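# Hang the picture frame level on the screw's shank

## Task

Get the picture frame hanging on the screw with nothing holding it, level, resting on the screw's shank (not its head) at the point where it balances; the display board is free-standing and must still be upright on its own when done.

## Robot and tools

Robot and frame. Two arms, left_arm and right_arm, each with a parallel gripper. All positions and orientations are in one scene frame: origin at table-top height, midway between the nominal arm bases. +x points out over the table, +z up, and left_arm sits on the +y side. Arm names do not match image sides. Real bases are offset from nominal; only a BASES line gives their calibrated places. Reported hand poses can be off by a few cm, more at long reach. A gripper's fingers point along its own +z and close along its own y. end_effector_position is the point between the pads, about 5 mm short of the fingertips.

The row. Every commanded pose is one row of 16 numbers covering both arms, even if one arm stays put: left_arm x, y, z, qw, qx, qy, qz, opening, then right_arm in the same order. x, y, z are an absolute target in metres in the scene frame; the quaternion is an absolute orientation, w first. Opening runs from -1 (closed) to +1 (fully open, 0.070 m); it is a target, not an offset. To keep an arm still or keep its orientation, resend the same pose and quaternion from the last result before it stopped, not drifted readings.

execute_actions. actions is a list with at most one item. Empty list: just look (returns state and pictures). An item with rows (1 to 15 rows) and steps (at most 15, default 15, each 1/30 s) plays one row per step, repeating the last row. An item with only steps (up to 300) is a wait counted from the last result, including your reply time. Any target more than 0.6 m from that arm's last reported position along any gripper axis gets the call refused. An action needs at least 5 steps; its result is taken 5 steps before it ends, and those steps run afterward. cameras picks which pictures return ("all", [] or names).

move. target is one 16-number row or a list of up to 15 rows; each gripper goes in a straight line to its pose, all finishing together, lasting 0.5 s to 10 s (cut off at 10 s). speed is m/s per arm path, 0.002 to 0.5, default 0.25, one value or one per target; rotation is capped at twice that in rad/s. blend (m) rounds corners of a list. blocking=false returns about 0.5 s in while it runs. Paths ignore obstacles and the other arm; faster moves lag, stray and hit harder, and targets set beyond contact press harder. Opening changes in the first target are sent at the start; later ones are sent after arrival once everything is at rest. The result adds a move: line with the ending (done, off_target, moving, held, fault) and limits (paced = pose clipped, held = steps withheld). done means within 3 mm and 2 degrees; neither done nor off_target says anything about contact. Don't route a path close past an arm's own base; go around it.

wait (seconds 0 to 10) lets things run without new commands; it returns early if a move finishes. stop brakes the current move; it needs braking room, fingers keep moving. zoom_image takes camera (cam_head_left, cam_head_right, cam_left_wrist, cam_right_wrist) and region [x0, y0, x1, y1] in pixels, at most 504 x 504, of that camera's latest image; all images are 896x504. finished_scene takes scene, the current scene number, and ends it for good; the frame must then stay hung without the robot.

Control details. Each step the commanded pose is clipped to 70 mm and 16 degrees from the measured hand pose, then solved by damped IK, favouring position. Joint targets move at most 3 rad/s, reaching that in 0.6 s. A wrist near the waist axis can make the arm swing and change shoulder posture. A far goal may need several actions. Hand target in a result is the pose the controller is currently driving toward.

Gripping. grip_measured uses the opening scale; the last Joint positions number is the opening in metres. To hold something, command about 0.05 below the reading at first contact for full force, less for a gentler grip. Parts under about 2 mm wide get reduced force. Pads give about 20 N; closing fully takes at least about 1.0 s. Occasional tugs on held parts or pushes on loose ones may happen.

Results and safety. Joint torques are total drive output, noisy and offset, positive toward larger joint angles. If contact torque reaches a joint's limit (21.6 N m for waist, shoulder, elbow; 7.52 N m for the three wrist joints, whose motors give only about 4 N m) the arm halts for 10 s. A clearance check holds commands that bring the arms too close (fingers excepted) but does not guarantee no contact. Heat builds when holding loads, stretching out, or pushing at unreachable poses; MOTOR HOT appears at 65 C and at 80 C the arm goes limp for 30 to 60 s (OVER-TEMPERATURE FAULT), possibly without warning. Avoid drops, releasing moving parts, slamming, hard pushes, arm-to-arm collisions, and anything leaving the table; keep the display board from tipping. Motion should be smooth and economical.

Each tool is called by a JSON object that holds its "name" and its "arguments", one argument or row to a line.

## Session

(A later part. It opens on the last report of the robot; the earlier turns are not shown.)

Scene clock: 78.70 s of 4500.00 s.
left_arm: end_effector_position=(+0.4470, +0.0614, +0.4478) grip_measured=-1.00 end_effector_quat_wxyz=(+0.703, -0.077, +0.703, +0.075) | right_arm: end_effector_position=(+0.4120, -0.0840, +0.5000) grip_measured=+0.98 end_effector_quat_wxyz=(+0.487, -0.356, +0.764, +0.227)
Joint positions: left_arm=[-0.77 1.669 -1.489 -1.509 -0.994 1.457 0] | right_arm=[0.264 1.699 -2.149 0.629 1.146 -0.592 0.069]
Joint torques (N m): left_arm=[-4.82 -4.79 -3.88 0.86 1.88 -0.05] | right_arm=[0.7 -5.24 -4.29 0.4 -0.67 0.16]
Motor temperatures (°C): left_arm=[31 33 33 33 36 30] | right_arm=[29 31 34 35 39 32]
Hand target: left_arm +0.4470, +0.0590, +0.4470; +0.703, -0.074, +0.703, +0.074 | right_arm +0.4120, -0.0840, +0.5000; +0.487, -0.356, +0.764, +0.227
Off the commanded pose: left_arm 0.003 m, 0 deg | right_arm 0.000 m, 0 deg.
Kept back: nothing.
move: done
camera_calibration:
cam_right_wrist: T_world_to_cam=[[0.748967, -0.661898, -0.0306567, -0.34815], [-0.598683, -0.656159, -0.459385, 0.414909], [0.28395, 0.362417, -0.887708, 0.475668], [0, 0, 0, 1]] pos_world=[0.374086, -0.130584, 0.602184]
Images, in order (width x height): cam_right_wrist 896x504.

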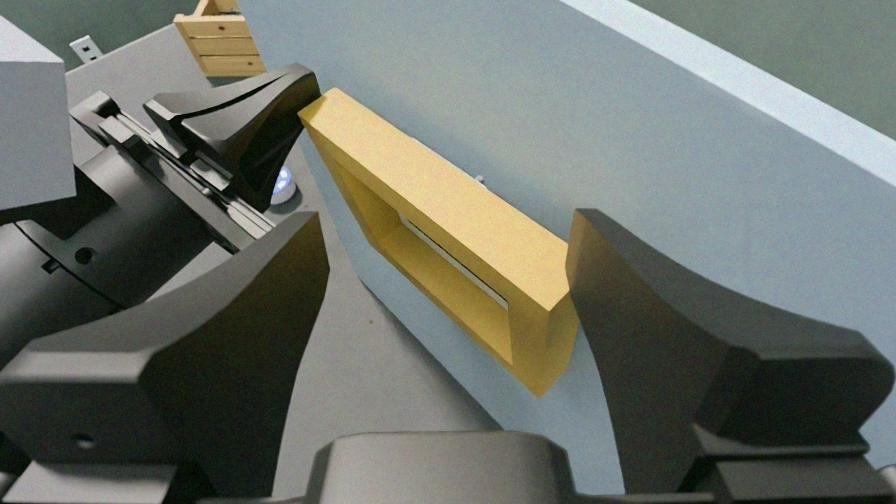

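{"name": "move", "arguments": {
  "target": [
    [0.447, 0.075, 0.447, 0.7032, -0.0739, 0.7032, 0.0739, -1, 0.4120, -0.0840, 0.5000, 0.4870, -0.3564, 0.7644, 0.2271, 1],
    [0.34, 0.11, 0.45, 0.7032, -0.0739, 0.7032, 0.0739, -1, 0.414, -0.159, 0.516, 0.5703, -0.3284, 0.7043, 0.2659, 1],
    [0.34, -0.015, 0.456, 0.3706, -0.4378, 0.5293, -0.6252, 0.43, 0.414, -0.159, 0.516, 0.5703, -0.3284, 0.7043, 0.2659, 1]
  ],
  "speed": [0.04, 0.2, 0.3]
}}

Scene clock: 90.80 s of 4500.00 s.
left_arm: end_effector_position=(+0.3399, -0.0151, +0.4562) grip_measured=+0.43 end_effector_quat_wxyz=(-0.371, +0.437, -0.529, +0.625) | right_arm: end_effector_position=(+0.4143, -0.1593, +0.5158) grip_measured=+0.98 end_effector_quat_wxyz=(+0.570, -0.328, +0.705, +0.266)
Joint positions: left_arm=[-0.938 1.317 -1.099 -1.286 -0.625 -0.464 0.05] | right_arm=[-0.057 1.562 -1.829 1.114 1.093 -1.035 0.069]
Joint torques (N m): left_arm=[0.48 -4.28 -3.94 0.36 -0.63 0.1] | right_arm=[0.67 -6.21 -4.43 0.9 -0.46 0.23]
Motor temperatures (°C): left_arm=[31 33 33 33 37 30] | right_arm=[29 31 34 35 39 32]
Hand target: left_arm +0.3400, -0.0150, +0.4560; -0.371, +0.438, -0.529, +0.625 | right_arm +0.4140, -0.1590, +0.5160; +0.570, -0.328, +0.704, +0.266
Off the commanded pose: left_arm 0.000 m, 0 deg | right_arm 0.000 m, 0 deg.
Kept back: nothing.
move: done
camera_calibration:
cam_left_wrist: T_world_to_cam=[[0.0177612, 0.146656, 0.989028, -0.45143], [-0.810082, -0.577689, 0.100209, 0.221498], [0.586047, -0.802974, 0.108543, -0.139089], [0, 0, 0, 1]] pos_world=[0.268962, 0.0824766, 0.439378]
cam_right_wrist: T_world_to_cam=[[0.753197, -0.656794, -0.0362637, -0.397322], [-0.518532, -0.558912, -0.647103, 0.453246], [0.404745, 0.5062, -0.76154, 0.424129], [0, 0, 0, 1]] pos_world=[0.36262, -0.222328, 0.60188]

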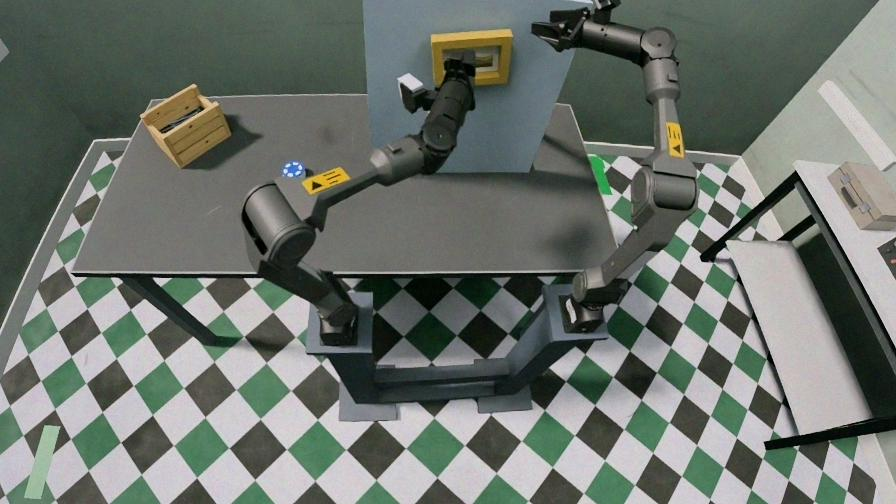

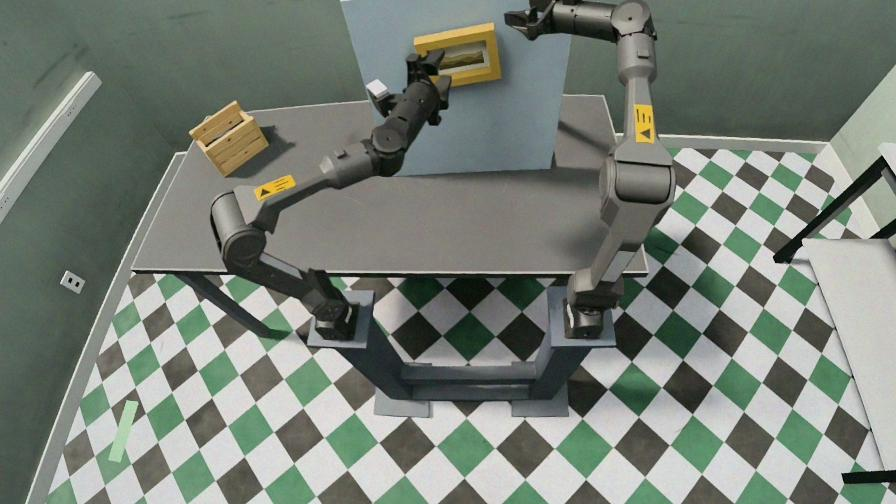

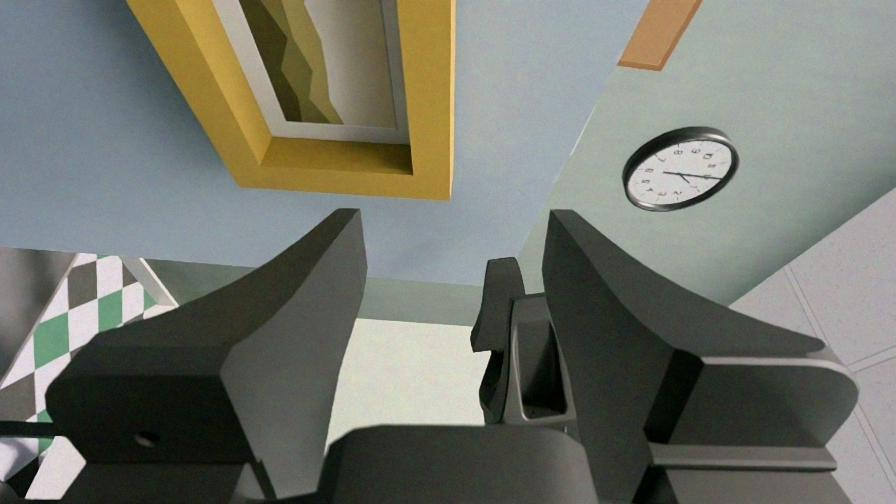

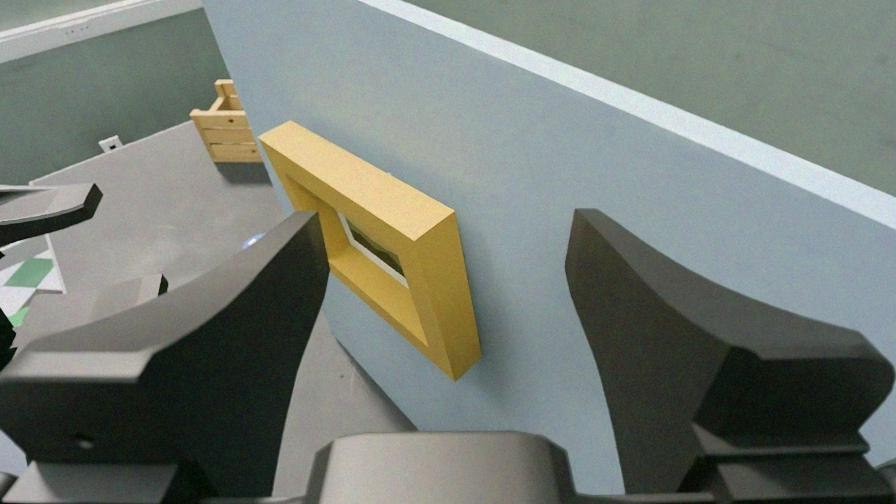

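{"name": "zoom_image", "arguments": {
  "camera": "cam_left_wrist",
  "region": [360, 60, 500, 220]
}}

{"name": "zoom_image", "arguments": {
  "camera": "cam_right_wrist",
  "region": [250, 100, 490, 230]
}}

Scaled by 3.150 from the camera's 896x504 image, which has a finer 1280x720 frame.

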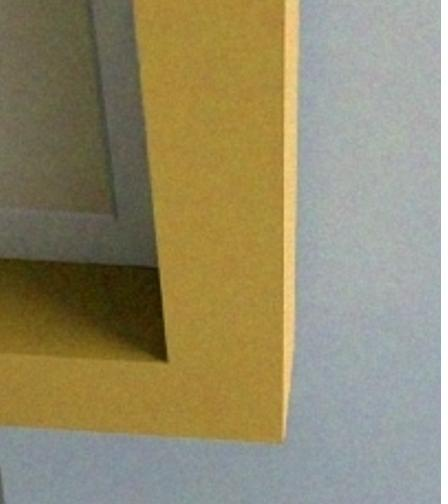

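Scaled by 2.100 from the camera's 896x504 image, which has a finer 1280x720 frame.

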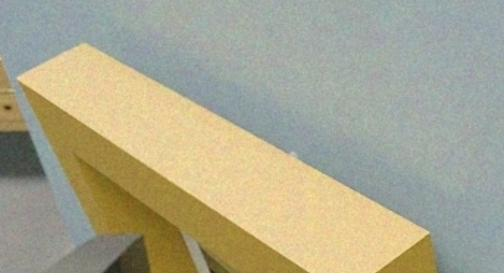

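{"name": "move", "arguments": {
  "target": [0.405, -0.04, 0.453, 0.3706, -0.4378, 0.5293, -0.6252, 0.43, 0.414, -0.159, 0.516, 0.5703, -0.3284, 0.7043, 0.2659, 1],
  "speed": 0.1
}}

{"name": "zoom_image", "arguments": {
  "camera": "cam_right_wrist",
  "region": [200, 80, 520, 300]
}}

{"name": "zoom_image", "arguments": {
  "camera": "cam_head_right",
  "region": [390, 10, 520, 110]
}}

Scene clock: 93.03 s of 4500.00 s.
left_arm: end_effector_position=(+0.4056, -0.0403, +0.4525) grip_measured=+0.43 end_effector_quat_wxyz=(-0.371, +0.438, -0.530, +0.625) | right_arm: end_effector_position=(+0.4143, -0.1593, +0.5158) grip_measured=+0.98 end_effector_quat_wxyz=(+0.570, -0.328, +0.705, +0.266)
Joint positions: left_arm=[-0.801 1.535 -1.301 -1.175 -0.503 -0.573 0.05] | right_arm=[-0.057 1.562 -1.829 1.114 1.093 -1.035 0.069]
Joint torques (N m): left_arm=[-0.76 -6.78 -2.94 0.37 -0.77 0] | right_arm=[0.7 -6.18 -4.4 0.89 -0.52 0.22]
Motor temperatures (°C): left_arm=[31 33 33 33 37 30] | right_arm=[29 31 34 35 39 32]
Hand target: left_arm +0.4050, -0.0400, +0.4530; -0.371, +0.438, -0.529, +0.625 | right_arm +0.4140, -0.1590, +0.5160; +0.570, -0.328, +0.704, +0.266
Off the commanded pose: left_arm 0.001 m, 0 deg | right_arm 0.000 m, 0 deg.
Kept back: nothing.
move: done
camera_calibration:
cam_left_wrist: T_world_to_cam=[[0.0189002, 0.146104, 0.989089, -0.445778], [-0.809475, -0.578419, 0.10091, 0.259961], [0.586851, -0.802549, 0.107335, -0.197255], [0, 0, 0, 1]] pos_world=[0.334616, 0.0571891, 0.435853]
cam_right_wrist: T_world_to_cam=[[0.753197, -0.656794, -0.0362637, -0.397322], [-0.518532, -0.558912, -0.647103, 0.453246], [0.404745, 0.5062, -0.76154, 0.424129], [0, 0, 0, 1]] pos_world=[0.36262, -0.222328, 0.60188]

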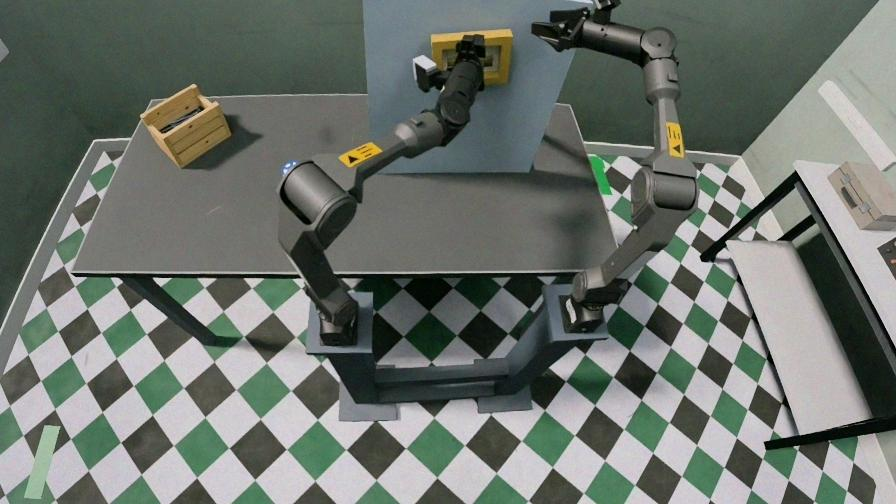

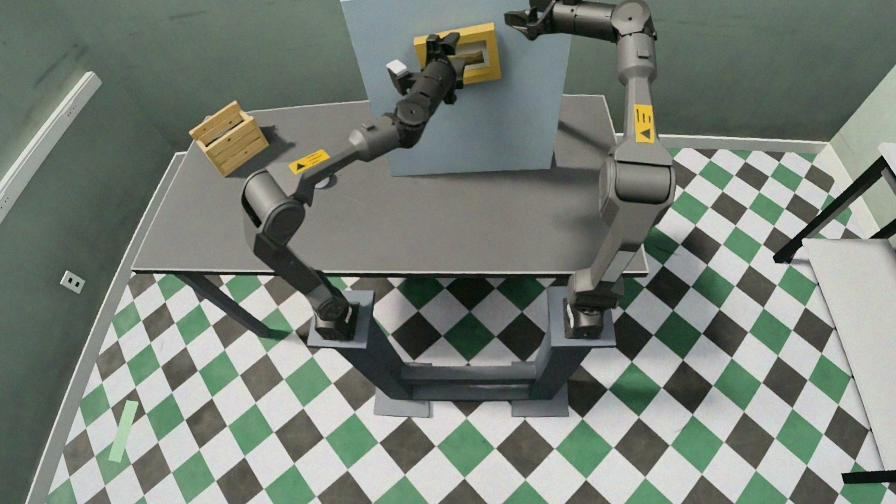

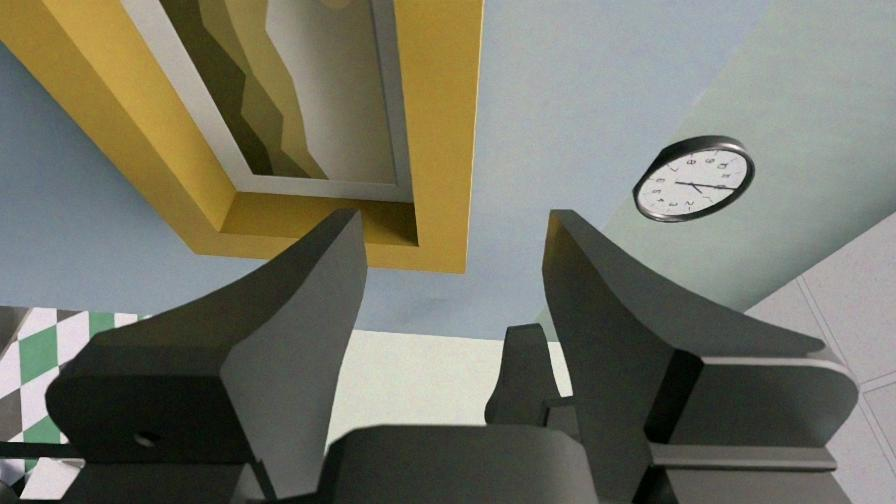

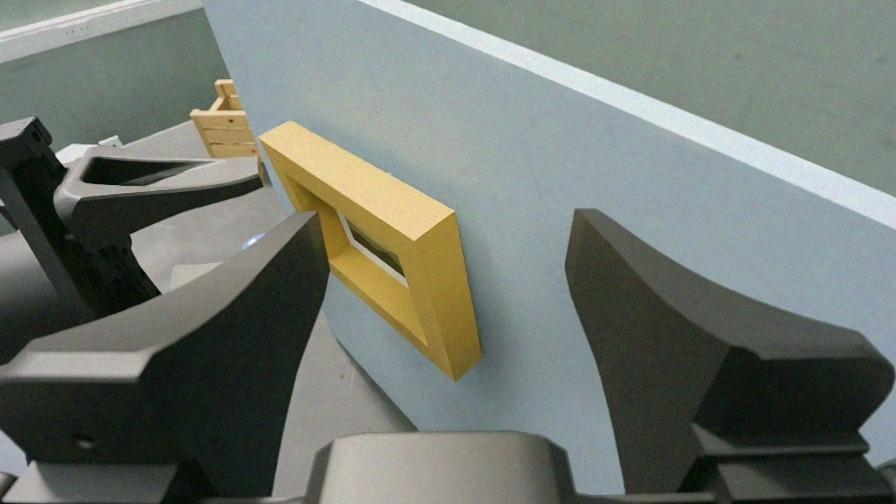

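Scaled by 1.575 from the camera's 896x504 image, which has a finer 1280x720 frame.

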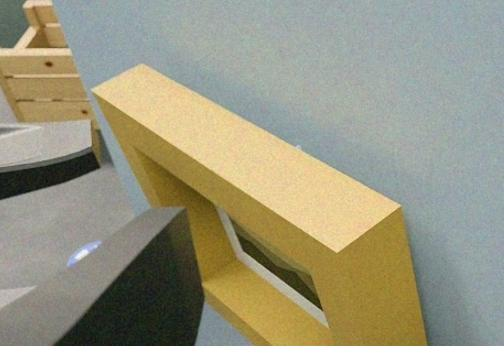

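Scaled by 3.877 from the camera's 896x504 image, which has a finer 1280x720 frame.

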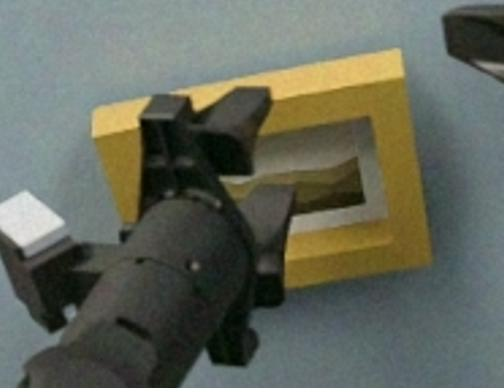

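{"name": "move", "arguments": {
  "target": [0.445, -0.045, 0.4515, 0.3706, -0.4378, 0.5293, -0.6252, 0.43, 0.414, -0.159, 0.516, 0.5703, -0.3284, 0.7043, 0.2659, 1],
  "speed": 0.04,
  "cameras": ["cam_left_wrist", "cam_right_wrist"]
}}

{"name": "zoom_image", "arguments": {
  "camera": "cam_right_wrist",
  "region": [200, 80, 520, 300]
}}

Scene clock: 97.40 s of 4500.00 s.
left_arm: end_effector_position=(+0.4453, -0.0450, +0.4513) grip_measured=+0.43 end_effector_quat_wxyz=(-0.370, +0.438, -0.529, +0.625) | right_arm: end_effector_position=(+0.4143, -0.1593, +0.5158) grip_measured=+0.98 end_effector_quat_wxyz=(+0.570, -0.328, +0.705, +0.266)
Joint positions: left_arm=[-0.719 1.648 -1.429 -1.124 -0.423 -0.618 0.05] | right_arm=[-0.057 1.562 -1.829 1.114 1.093 -1.035 0.069]
Joint torques (N m): left_arm=[-0.27 -6.99 -3.19 0.41 -0.67 -0.09] | right_arm=[0.7 -6.13 -4.38 0.87 -0.52 0.17]
Motor temperatures (°C): left_arm=[31 33 33 33 37 30] | right_arm=[29 31 34 35 39 32]
Hand target: left_arm +0.4450, -0.0450, +0.4515; -0.371, +0.438, -0.529, +0.625 | right_arm +0.4140, -0.1590, +0.5160; +0.570, -0.328, +0.704, +0.266
Off the commanded pose: left_arm 0.000 m, 0 deg | right_arm 0.000 m, 0 deg.
Kept back: nothing.
move: done
camera_calibration:
cam_left_wrist: T_world_to_cam=[[0.0187702, 0.147205, 0.988928, -0.4445], [-0.809485, -0.578309, 0.101447, 0.289231], [0.58684, -0.802427, 0.108305, -0.224632], [0, 0, 0, 1]] pos_world=[0.374294, 0.0524469, 0.434566]
cam_right_wrist: T_world_to_cam=[[0.753197, -0.656794, -0.0362637, -0.397322], [-0.518532, -0.558912, -0.647103, 0.453246], [0.404745, 0.5062, -0.76154, 0.424129], [0, 0, 0, 1]] pos_world=[0.36262, -0.222328, 0.60188]
Images, in order (width x height): cam_left_wrist 896x504, cam_right_wrist 896x504.

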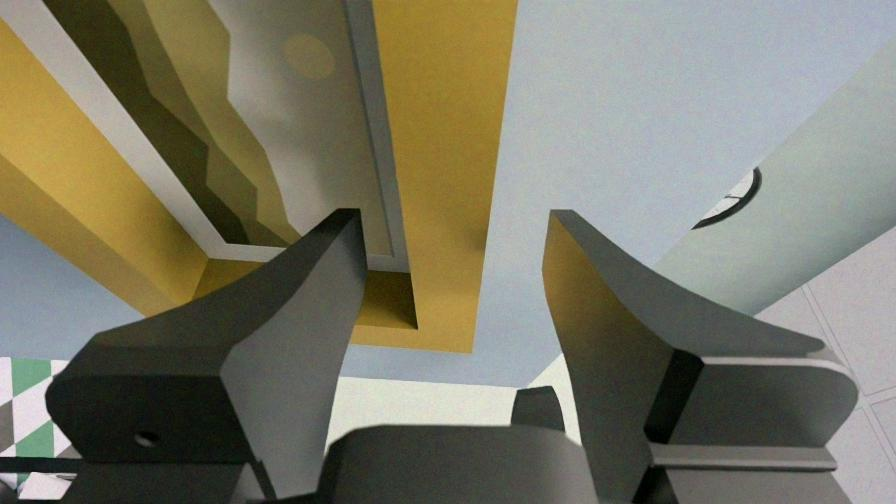

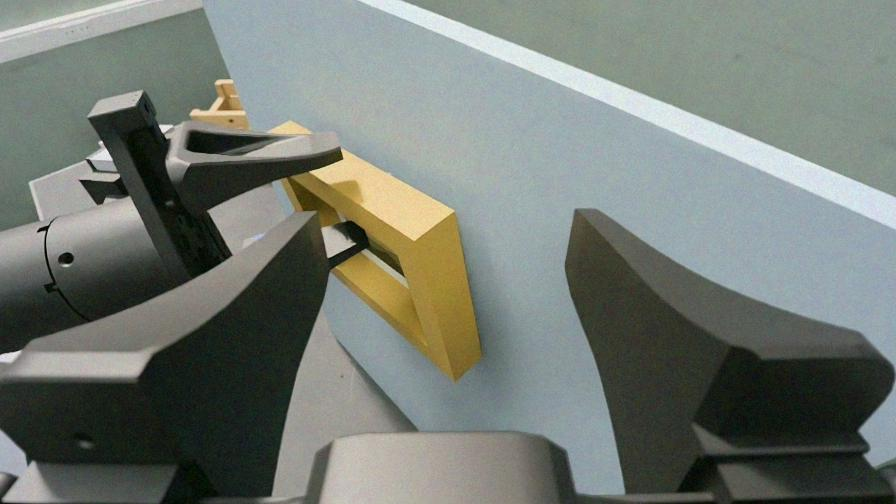

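Scaled by 1.575 from the camera's 896x504 image, which has a finer 1280x720 frame.

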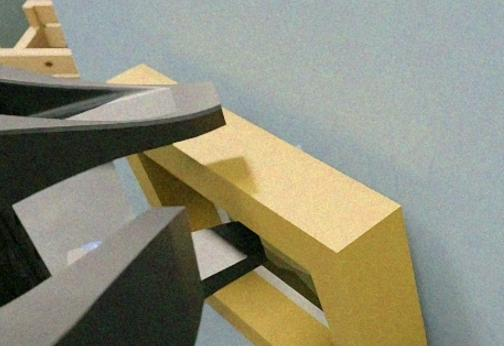

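{"name": "move", "arguments": {
  "target": [0.445, -0.045, 0.4505, 0.3706, -0.4378, 0.5293, -0.6252, -0.35, 0.414, -0.159, 0.516, 0.5703, -0.3284, 0.7043, 0.2659, 1],
  "speed": 0.03,
  "cameras": ["cam_left_wrist", "cam_right_wrist"]
}}

Scene clock: 98.57 s of 4500.00 s.
left_arm: end_effector_position=(+0.4453, -0.0450, +0.4504) grip_measured=-0.35 end_effector_quat_wxyz=(-0.371, +0.438, -0.529, +0.625) | right_arm: end_effector_position=(+0.4143, -0.1593, +0.5158) grip_measured=+0.98 end_effector_quat_wxyz=(+0.570, -0.328, +0.705, +0.266)
Joint positions: left_arm=[-0.719 1.648 -1.425 -1.116 -0.425 -0.626 0.023] | right_arm=[-0.057 1.562 -1.829 1.114 1.093 -1.035 0.069]
Joint torques (N m): left_arm=[-0.75 -7.93 -2.91 0.48 -0.81 -0.14] | right_arm=[0.66 -6.07 -4.37 0.87 -0.52 0.17]
Motor temperatures (°C): left_arm=[31 33 33 33 37 30] | right_arm=[29 31 34 35 39 32]
Hand target: left_arm +0.4450, -0.0450, +0.4505; -0.371, +0.438, -0.529, +0.625 | right_arm +0.4140, -0.1590, +0.5160; +0.570, -0.328, +0.704, +0.266
Off the commanded pose: left_arm 0.000 m, 0 deg | right_arm 0.000 m, 0 deg.
Kept back: nothing.
move: done
camera_calibration:
cam_left_wrist: T_world_to_cam=[[0.0179817, 0.14591, 0.989134, -0.4434], [-0.809514, -0.578512, 0.100055, 0.289943], [0.586825, -0.802517, 0.107714, -0.224216], [0, 0, 0, 1]] pos_world=[0.374262, 0.0524951, 0.433724]
cam_right_wrist: T_world_to_cam=[[0.753197, -0.656794, -0.0362637, -0.397322], [-0.518532, -0.558912, -0.647103, 0.453246], [0.404745, 0.5062, -0.76154, 0.424129], [0, 0, 0, 1]] pos_world=[0.36262, -0.222328, 0.60188]
Images, in order (width x height): cam_left_wrist 896x504, cam_right_wrist 896x504.

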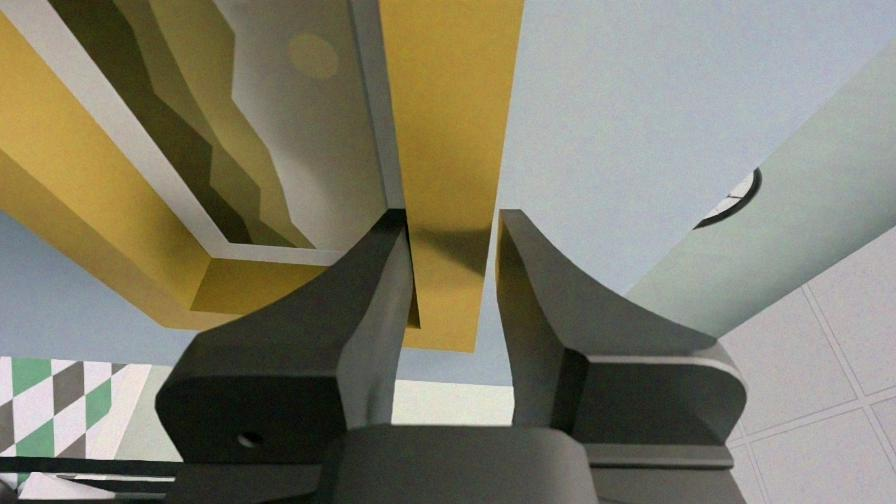

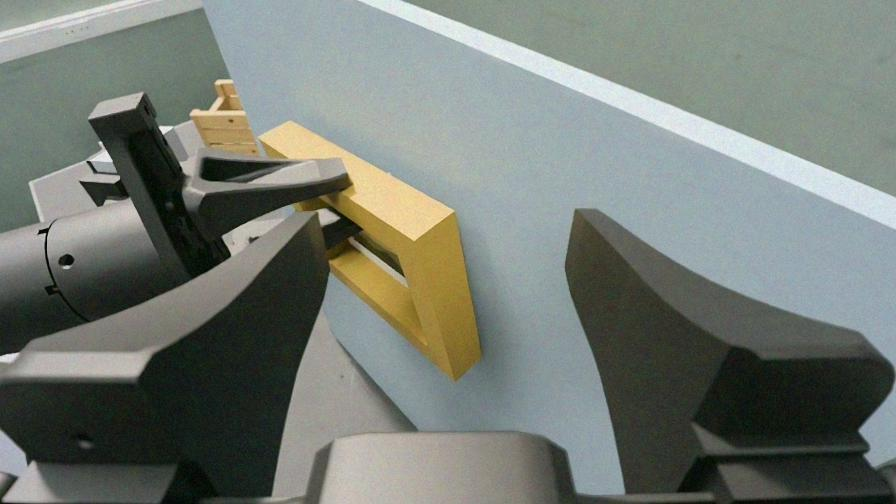

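{"name": "move", "arguments": {
  "target": [0.445, -0.045, 0.4505, 0.3706, -0.4378, 0.5293, -0.6252, -0.45, 0.414, -0.159, 0.516, 0.5703, -0.3284, 0.7043, 0.2659, 1],
  "speed": 0.03,
  "cameras": []
}}

{"name": "move", "arguments": {
  "target": [0.445, -0.045, 0.4505, 0.3706, -0.4378, 0.5293, -0.6252, -0.52, 0.414, -0.159, 0.516, 0.5703, -0.3284, 0.7043, 0.2659, 1],
  "speed": 0.03,
  "cameras": ["cam_left_wrist"]
}}

Scene clock: 99.50 s of 4500.00 s.
left_arm: end_effector_position=(+0.4451, -0.0448, +0.4503) grip_measured=-0.45 end_effector_quat_wxyz=(-0.371, +0.438, -0.530, +0.625) | right_arm: end_effector_position=(+0.4143, -0.1593, +0.5158) grip_measured=+0.98 end_effector_quat_wxyz=(+0.570, -0.328, +0.705, +0.266)
Joint positions: left_arm=[-0.719 1.647 -1.424 -1.116 -0.425 -0.626 0.019] | right_arm=[-0.057 1.562 -1.829 1.114 1.093 -1.035 0.069]
Joint torques (N m): left_arm=[-0.35 -7.88 -4.57 0.45 -0.73 -0.12] | right_arm=[0.63 -6.08 -4.38 0.87 -0.51 0.15]
Motor temperatures (°C): left_arm=[31 33 33 33 37 30] | right_arm=[29 31 34 35 39 32]
Hand target: left_arm +0.4450, -0.0450, +0.4505; -0.371, +0.438, -0.529, +0.625 | right_arm +0.4140, -0.1590, +0.5160; +0.570, -0.328, +0.704, +0.266
Off the commanded pose: left_arm 0.000 m, 0 deg | right_arm 0.000 m, 0 deg.
Kept back: nothing.
move: done
No camera images: "cameras" was empty.

Scene clock: 100.20 s of 4500.00 s.
left_arm: end_effector_position=(+0.4451, -0.0448, +0.4503) grip_measured=-0.45 end_effector_quat_wxyz=(-0.371, +0.438, -0.530, +0.625) | right_arm: end_effector_position=(+0.4143, -0.1593, +0.5158) grip_measured=+0.98 end_effector_quat_wxyz=(+0.570, -0.328, +0.705, +0.266)
Joint positions: left_arm=[-0.719 1.647 -1.424 -1.116 -0.425 -0.626 0.019] | right_arm=[-0.057 1.562 -1.829 1.114 1.093 -1.035 0.069]
Joint torques (N m): left_arm=[-0.14 -7.67 -4.89 0.44 -0.68 -0.09] | right_arm=[0.6 -6.05 -4.39 0.86 -0.51 0.15]
Motor temperatures (°C): left_arm=[31 33 33 33 37 30] | right_arm=[29 31 34 35 39 32]
Hand target: left_arm +0.4450, -0.0450, +0.4505; -0.371, +0.438, -0.529, +0.625 | right_arm +0.4140, -0.1590, +0.5160; +0.570, -0.328, +0.704, +0.266
Off the commanded pose: left_arm 0.000 m, 0 deg | right_arm 0.000 m, 0 deg.
Kept back: nothing.
move: done
camera_calibration:
cam_left_wrist: T_world_to_cam=[[0.0181627, 0.14575, 0.989155, -0.443462], [-0.809496, -0.578528, 0.100109, 0.289859], [0.586845, -0.802535, 0.107477, -0.223867], [0, 0, 0, 1]] pos_world=[0.374069, 0.0526653, 0.433695]
Images, in order (width x height): cam_left_wrist 896x504.

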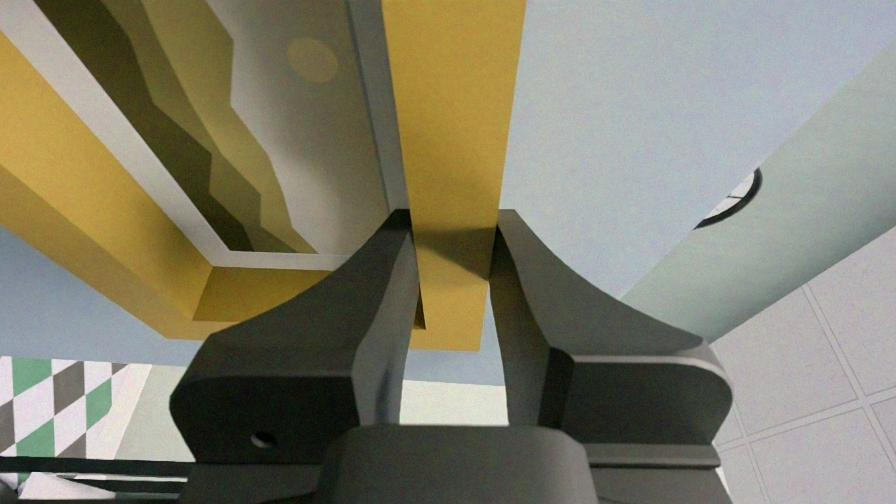

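{"name": "execute_actions", "arguments": {
  "actions": [],
  "cameras": ["all"]
}}

Scene clock: 101.43 s of 4500.00 s.
left_arm: end_effector_position=(+0.4451, -0.0448, +0.4503) grip_measured=-0.45 end_effector_quat_wxyz=(-0.371, +0.438, -0.530, +0.625) | right_arm: end_effector_position=(+0.4143, -0.1593, +0.5158) grip_measured=+0.98 end_effector_quat_wxyz=(+0.570, -0.328, +0.705, +0.266)
Joint positions: left_arm=[-0.719 1.647 -1.424 -1.116 -0.425 -0.626 0.019] | right_arm=[-0.057 1.562 -1.829 1.114 1.093 -1.035 0.069]
Joint torques (N m): left_arm=[0.45 -7.37 -4.94 0.45 -0.9 -0.07] | right_arm=[0.62 -6.03 -4.37 0.86 -0.5 0.14]
Motor temperatures (°C): left_arm=[31 33 33 33 37 30] | right_arm=[29 31 34 35 39 32]
Hand target: left_arm +0.4450, -0.0450, +0.4505; -0.371, +0.438, -0.529, +0.625 | right_arm +0.4140, -0.1590, +0.5160; +0.570, -0.328, +0.704, +0.266
Off the commanded pose: left_arm 0.000 m, 0 deg | right_arm 0.000 m, 0 deg.
Steps of this call (1-37: nothing new was sent). Readings (end_effector_position of left_arm | right_arm):
1: (+0.4451, -0.0448, +0.4503) | (+0.4143, -0.1593, +0.5158)
2: (+0.4451, -0.0448, +0.4503) | (+0.4143, -0.1593, +0.5158)
4: (+0.4451, -0.0448, +0.4503) | (+0.4143, -0.1593, +0.5158)
8: (+0.4451, -0.0448, +0.4503) | (+0.4143, -0.1593, +0.5158)
37: the state above
camera_calibration:
cam_left_wrist: T_world_to_cam=[[0.0181627, 0.14575, 0.989155, -0.443462], [-0.809496, -0.578528, 0.100109, 0.289859], [0.586845, -0.802535, 0.107477, -0.223867], [0, 0, 0, 1]] pos_world=[0.374069, 0.0526653, 0.433695]
cam_right_wrist: T_world_to_cam=[[0.753197, -0.656794, -0.0362637, -0.397322], [-0.518532, -0.558912, -0.647103, 0.453246], [0.404745, 0.5062, -0.76154, 0.424129], [0, 0, 0, 1]] pos_world=[0.36262, -0.222328, 0.60188]

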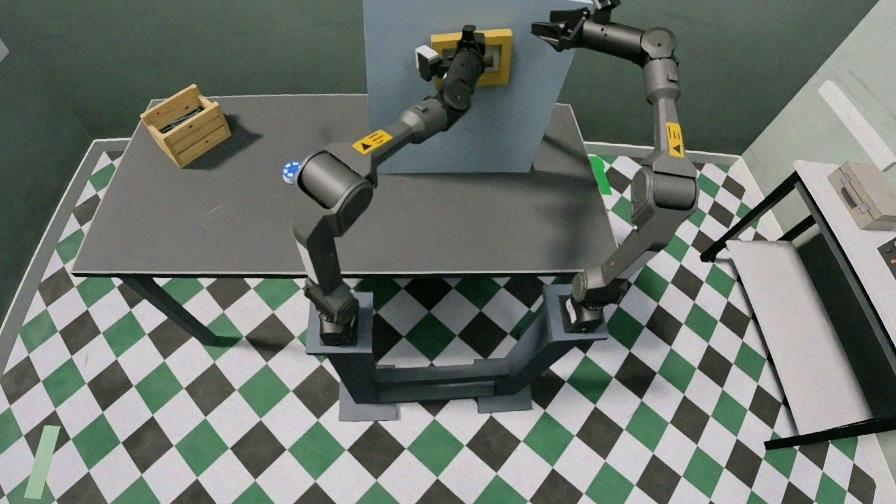

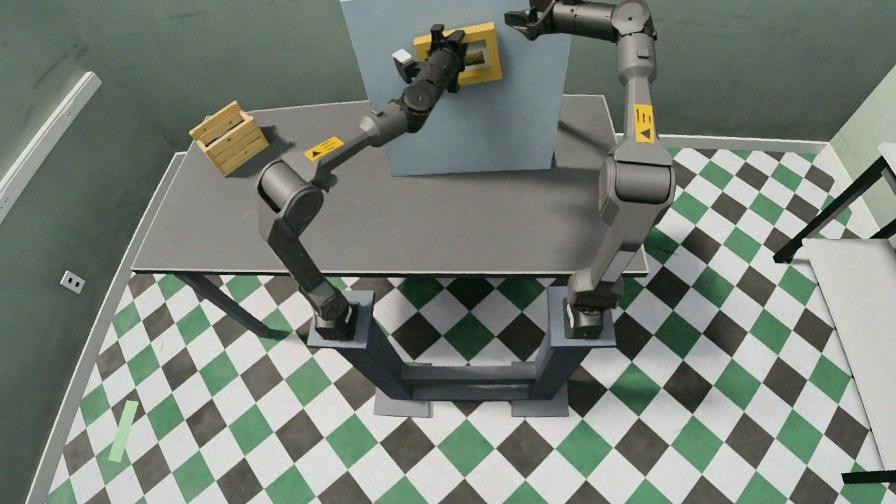

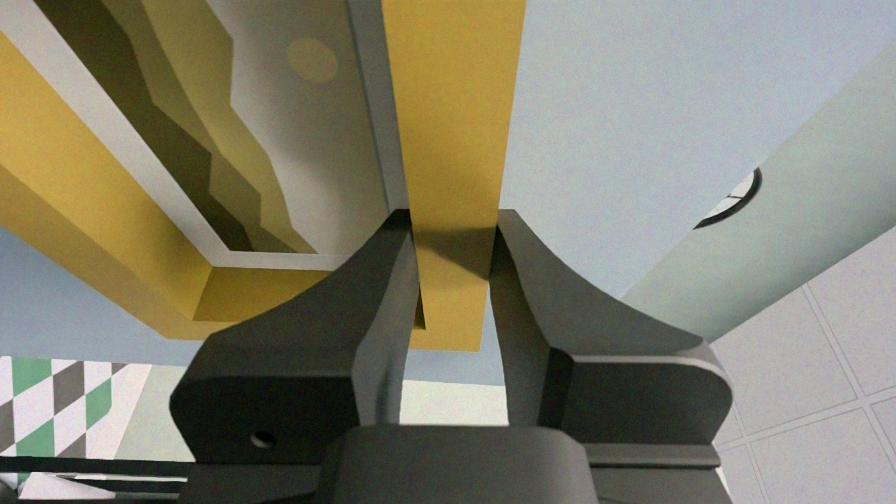

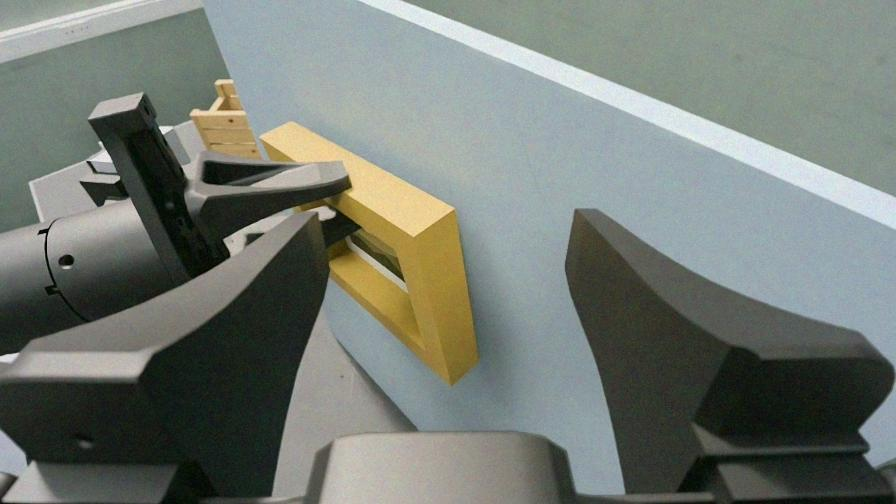

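{"name": "zoom_image", "arguments": {
  "camera": "cam_right_wrist",
  "region": [250, 100, 500, 260]
}}

Scaled by 2.016 from the camera's 896x504 image, which has a finer 1280x720 frame.

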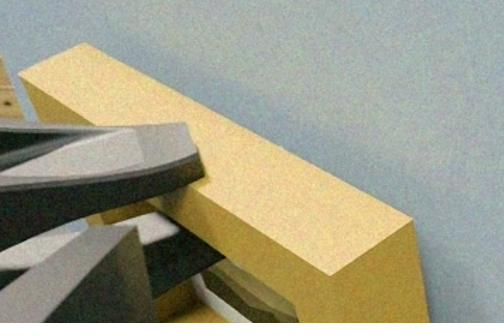

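{"name": "move", "arguments": {
  "target": [
    [0.445, -0.045, 0.4570, 0.3706, -0.4378, 0.5293, -0.6252, -0.52, 0.414, -0.159, 0.516, 0.5703, -0.3284, 0.7043, 0.2659, 1]
  ],
  "speed": 0.02,
  "cameras": ["cam_left_wrist", "cam_right_wrist", "cam_head_left"]
}}

Scene clock: 102.87 s of 4500.00 s.
left_arm: end_effector_position=(+0.4450, -0.0454, +0.4565) grip_measured=-0.45 end_effector_quat_wxyz=(-0.370, +0.438, -0.530, +0.625) | right_arm: end_effector_position=(+0.4143, -0.1593, +0.5158) grip_measured=+0.98 end_effector_quat_wxyz=(+0.570, -0.328, +0.705, +0.266)
Joint positions: left_arm=[-0.72 1.647 -1.449 -1.168 -0.414 -0.569 0.019] | right_arm=[-0.057 1.562 -1.829 1.114 1.093 -1.035 0.069]
Joint torques (N m): left_arm=[1.34 -8.14 -5.2 0.73 -1.44 0] | right_arm=[0.67 -6.01 -4.37 0.84 -0.49 0.12]
Motor temperatures (°C): left_arm=[31 33 33 33 37 30] | right_arm=[29 31 34 35 39 32]
Hand target: left_arm +0.4450, -0.0450, +0.4570; -0.371, +0.438, -0.529, +0.625 | right_arm +0.4140, -0.1590, +0.5160; +0.570, -0.328, +0.704, +0.266
Off the commanded pose: left_arm 0.001 m, 0 deg | right_arm 0.000 m, 0 deg.
Kept back: nothing.
move: done
camera_calibration:
cam_left_wrist: T_world_to_cam=[[0.0192818, 0.14593, 0.989107, -0.449908], [-0.810069, -0.57757, 0.101004, 0.288721], [0.586018, -0.803192, 0.107076, -0.224434], [0, 0, 0, 1]] pos_world=[0.374081, 0.0521483, 0.439876]
cam_right_wrist: T_world_to_cam=[[0.753197, -0.656794, -0.0362637, -0.397322], [-0.518532, -0.558912, -0.647103, 0.453246], [0.404745, 0.5062, -0.76154, 0.424129], [0, 0, 0, 1]] pos_world=[0.36262, -0.222328, 0.60188]
Images, in order (width x height): cam_head_left 896x504, cam_left_wrist 896x504, cam_right_wrist 896x504.

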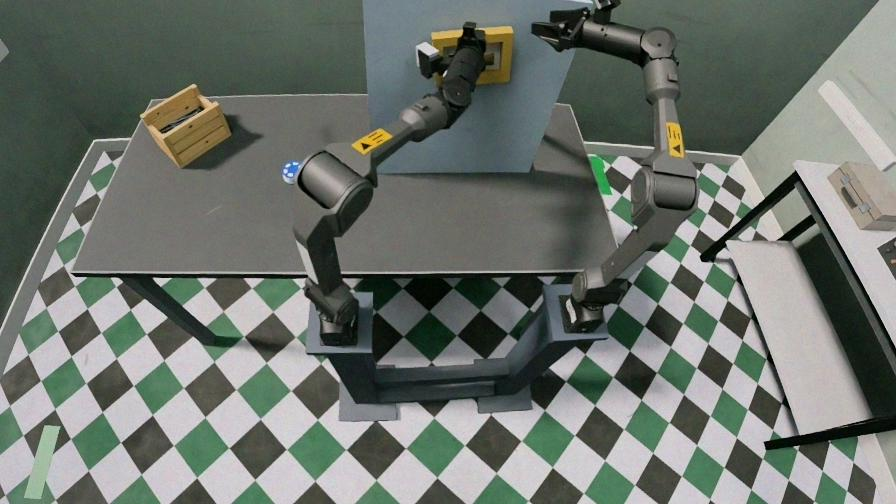

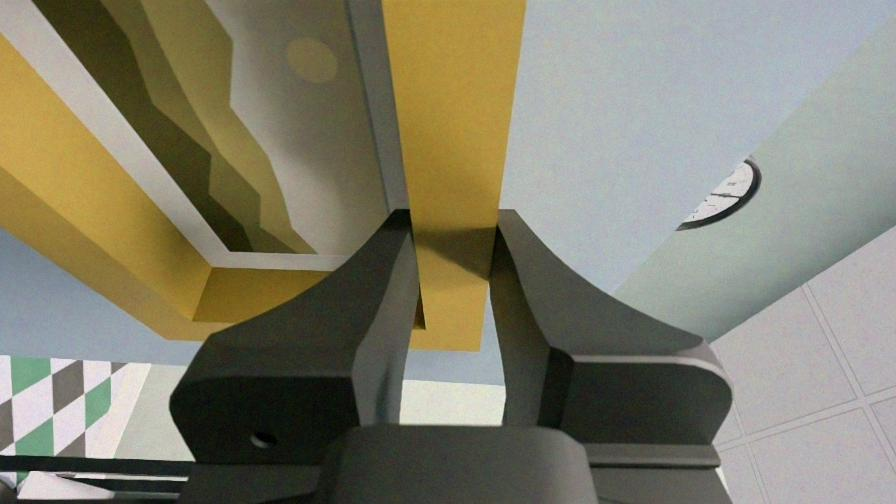

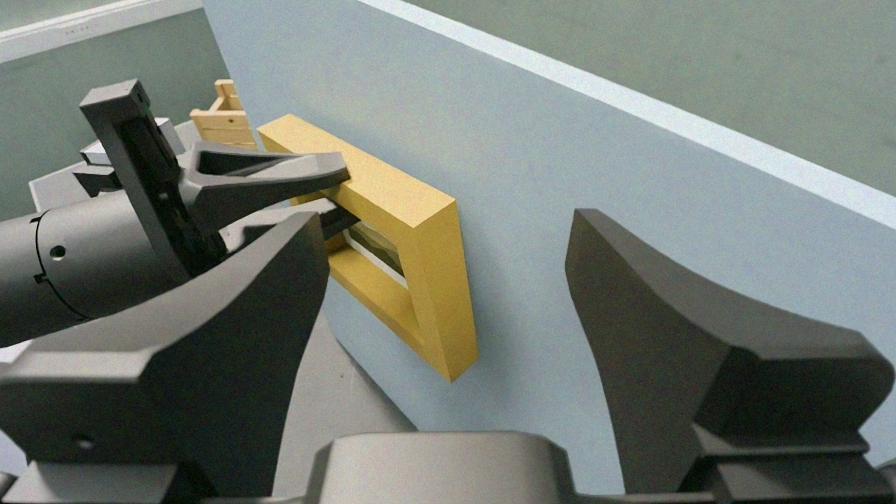

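{"name": "move", "arguments": {
  "target": [
    [0.445, -0.0523, 0.4585, 0.4056, -0.4056, 0.5792, -0.5792, -0.52, 0.414, -0.159, 0.516, 0.5703, -0.3284, 0.7043, 0.2659, 1]
  ],
  "speed": 0.04,
  "cameras": ["cam_left_wrist", "cam_right_wrist", "cam_head_left", "cam_head_right"]
}}

Scene clock: 105.70 s of 4500.00 s.
left_arm: end_effector_position=(+0.4450, -0.0521, +0.4586) grip_measured=-0.45 end_effector_quat_wxyz=(+0.406, -0.406, +0.579, -0.579) | right_arm: end_effector_position=(+0.4143, -0.1593, +0.5158) grip_measured=+0.98 end_effector_quat_wxyz=(+0.570, -0.328, +0.705, +0.266)
Joint positions: left_arm=[-0.734 1.662 -1.524 -1.448 -0.394 -0.132 0.019] | right_arm=[-0.057 1.562 -1.829 1.114 1.093 -1.035 0.069]
Joint torques (N m): left_arm=[0.73 -6.79 -5.16 0.8 -0.41 -0.08] | right_arm=[0.57 -5.97 -4.35 0.84 -0.49 0.1]
Motor temperatures (°C): left_arm=[31 33 33 33 37 30] | right_arm=[29 31 34 35 39 32]
Hand target: left_arm +0.4450, -0.0523, +0.4585; +0.406, -0.406, +0.579, -0.579 | right_arm +0.4140, -0.1590, +0.5160; +0.570, -0.328, +0.704, +0.266
Off the commanded pose: left_arm 0.000 m, 0 deg | right_arm 0.000 m, 0 deg.
Kept back: nothing.
move: done
camera_calibration:
cam_left_wrist: T_world_to_cam=[[0.0179066, -0.0189806, 0.999659, -0.463813], [-0.809427, -0.587211, 0.00334964, 0.328666], [0.586948, -0.809211, -0.0258783, -0.169827], [0, 0, 0, 1]] pos_world=[0.374016, 0.0467674, 0.45816]
cam_right_wrist: T_world_to_cam=[[0.753197, -0.656794, -0.0362637, -0.397322], [-0.518532, -0.558912, -0.647103, 0.453246], [0.404745, 0.5062, -0.76154, 0.424129], [0, 0, 0, 1]] pos_world=[0.36262, -0.222328, 0.60188]

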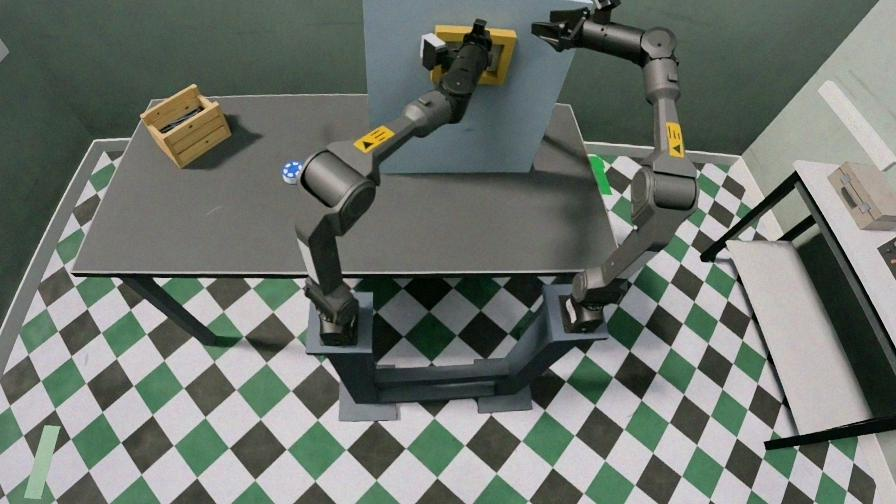

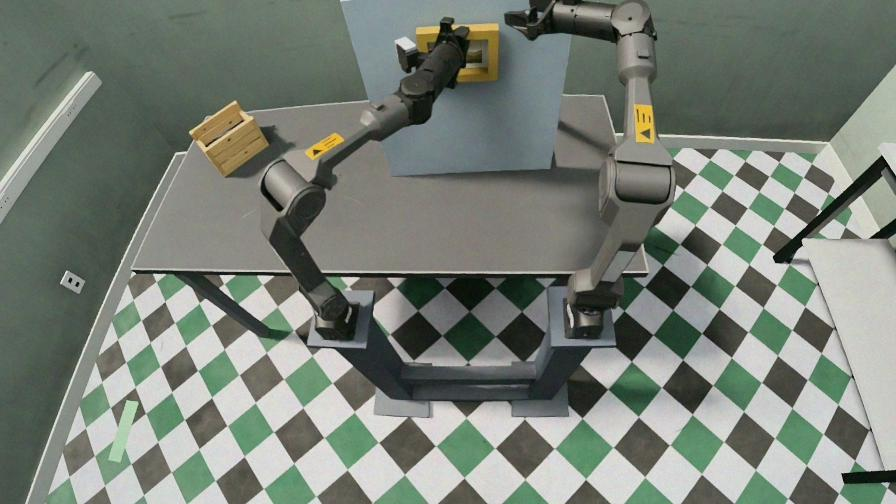

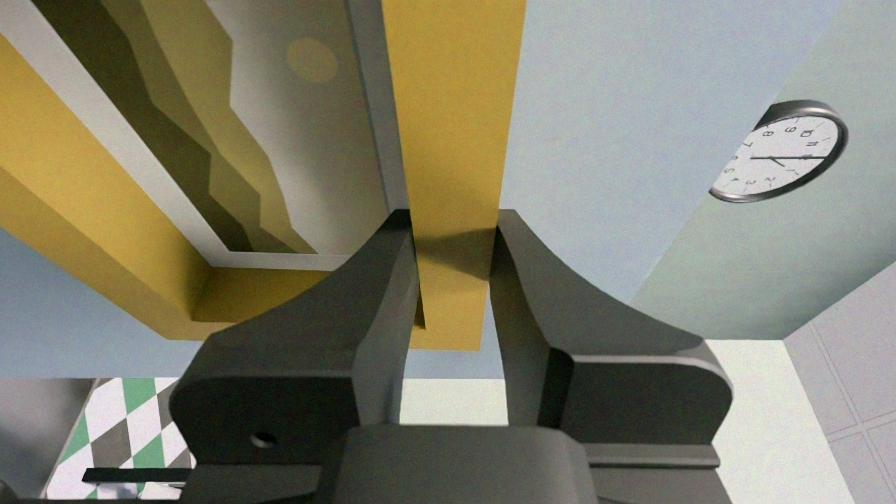

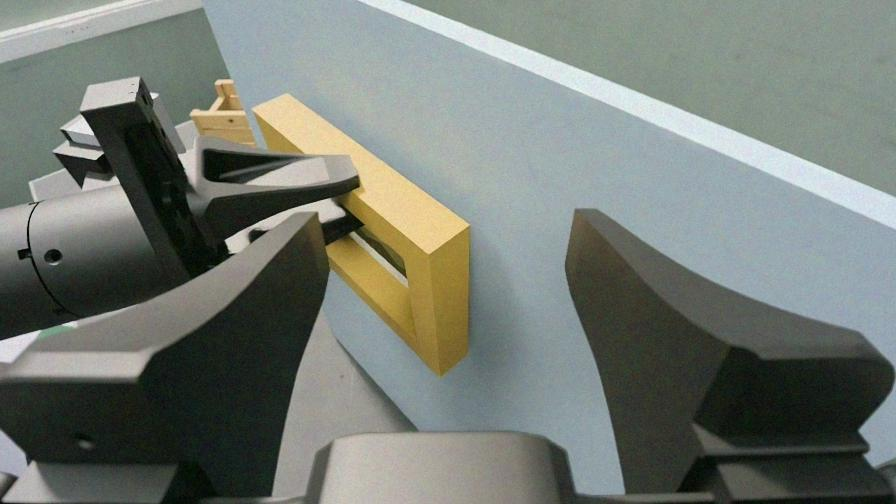

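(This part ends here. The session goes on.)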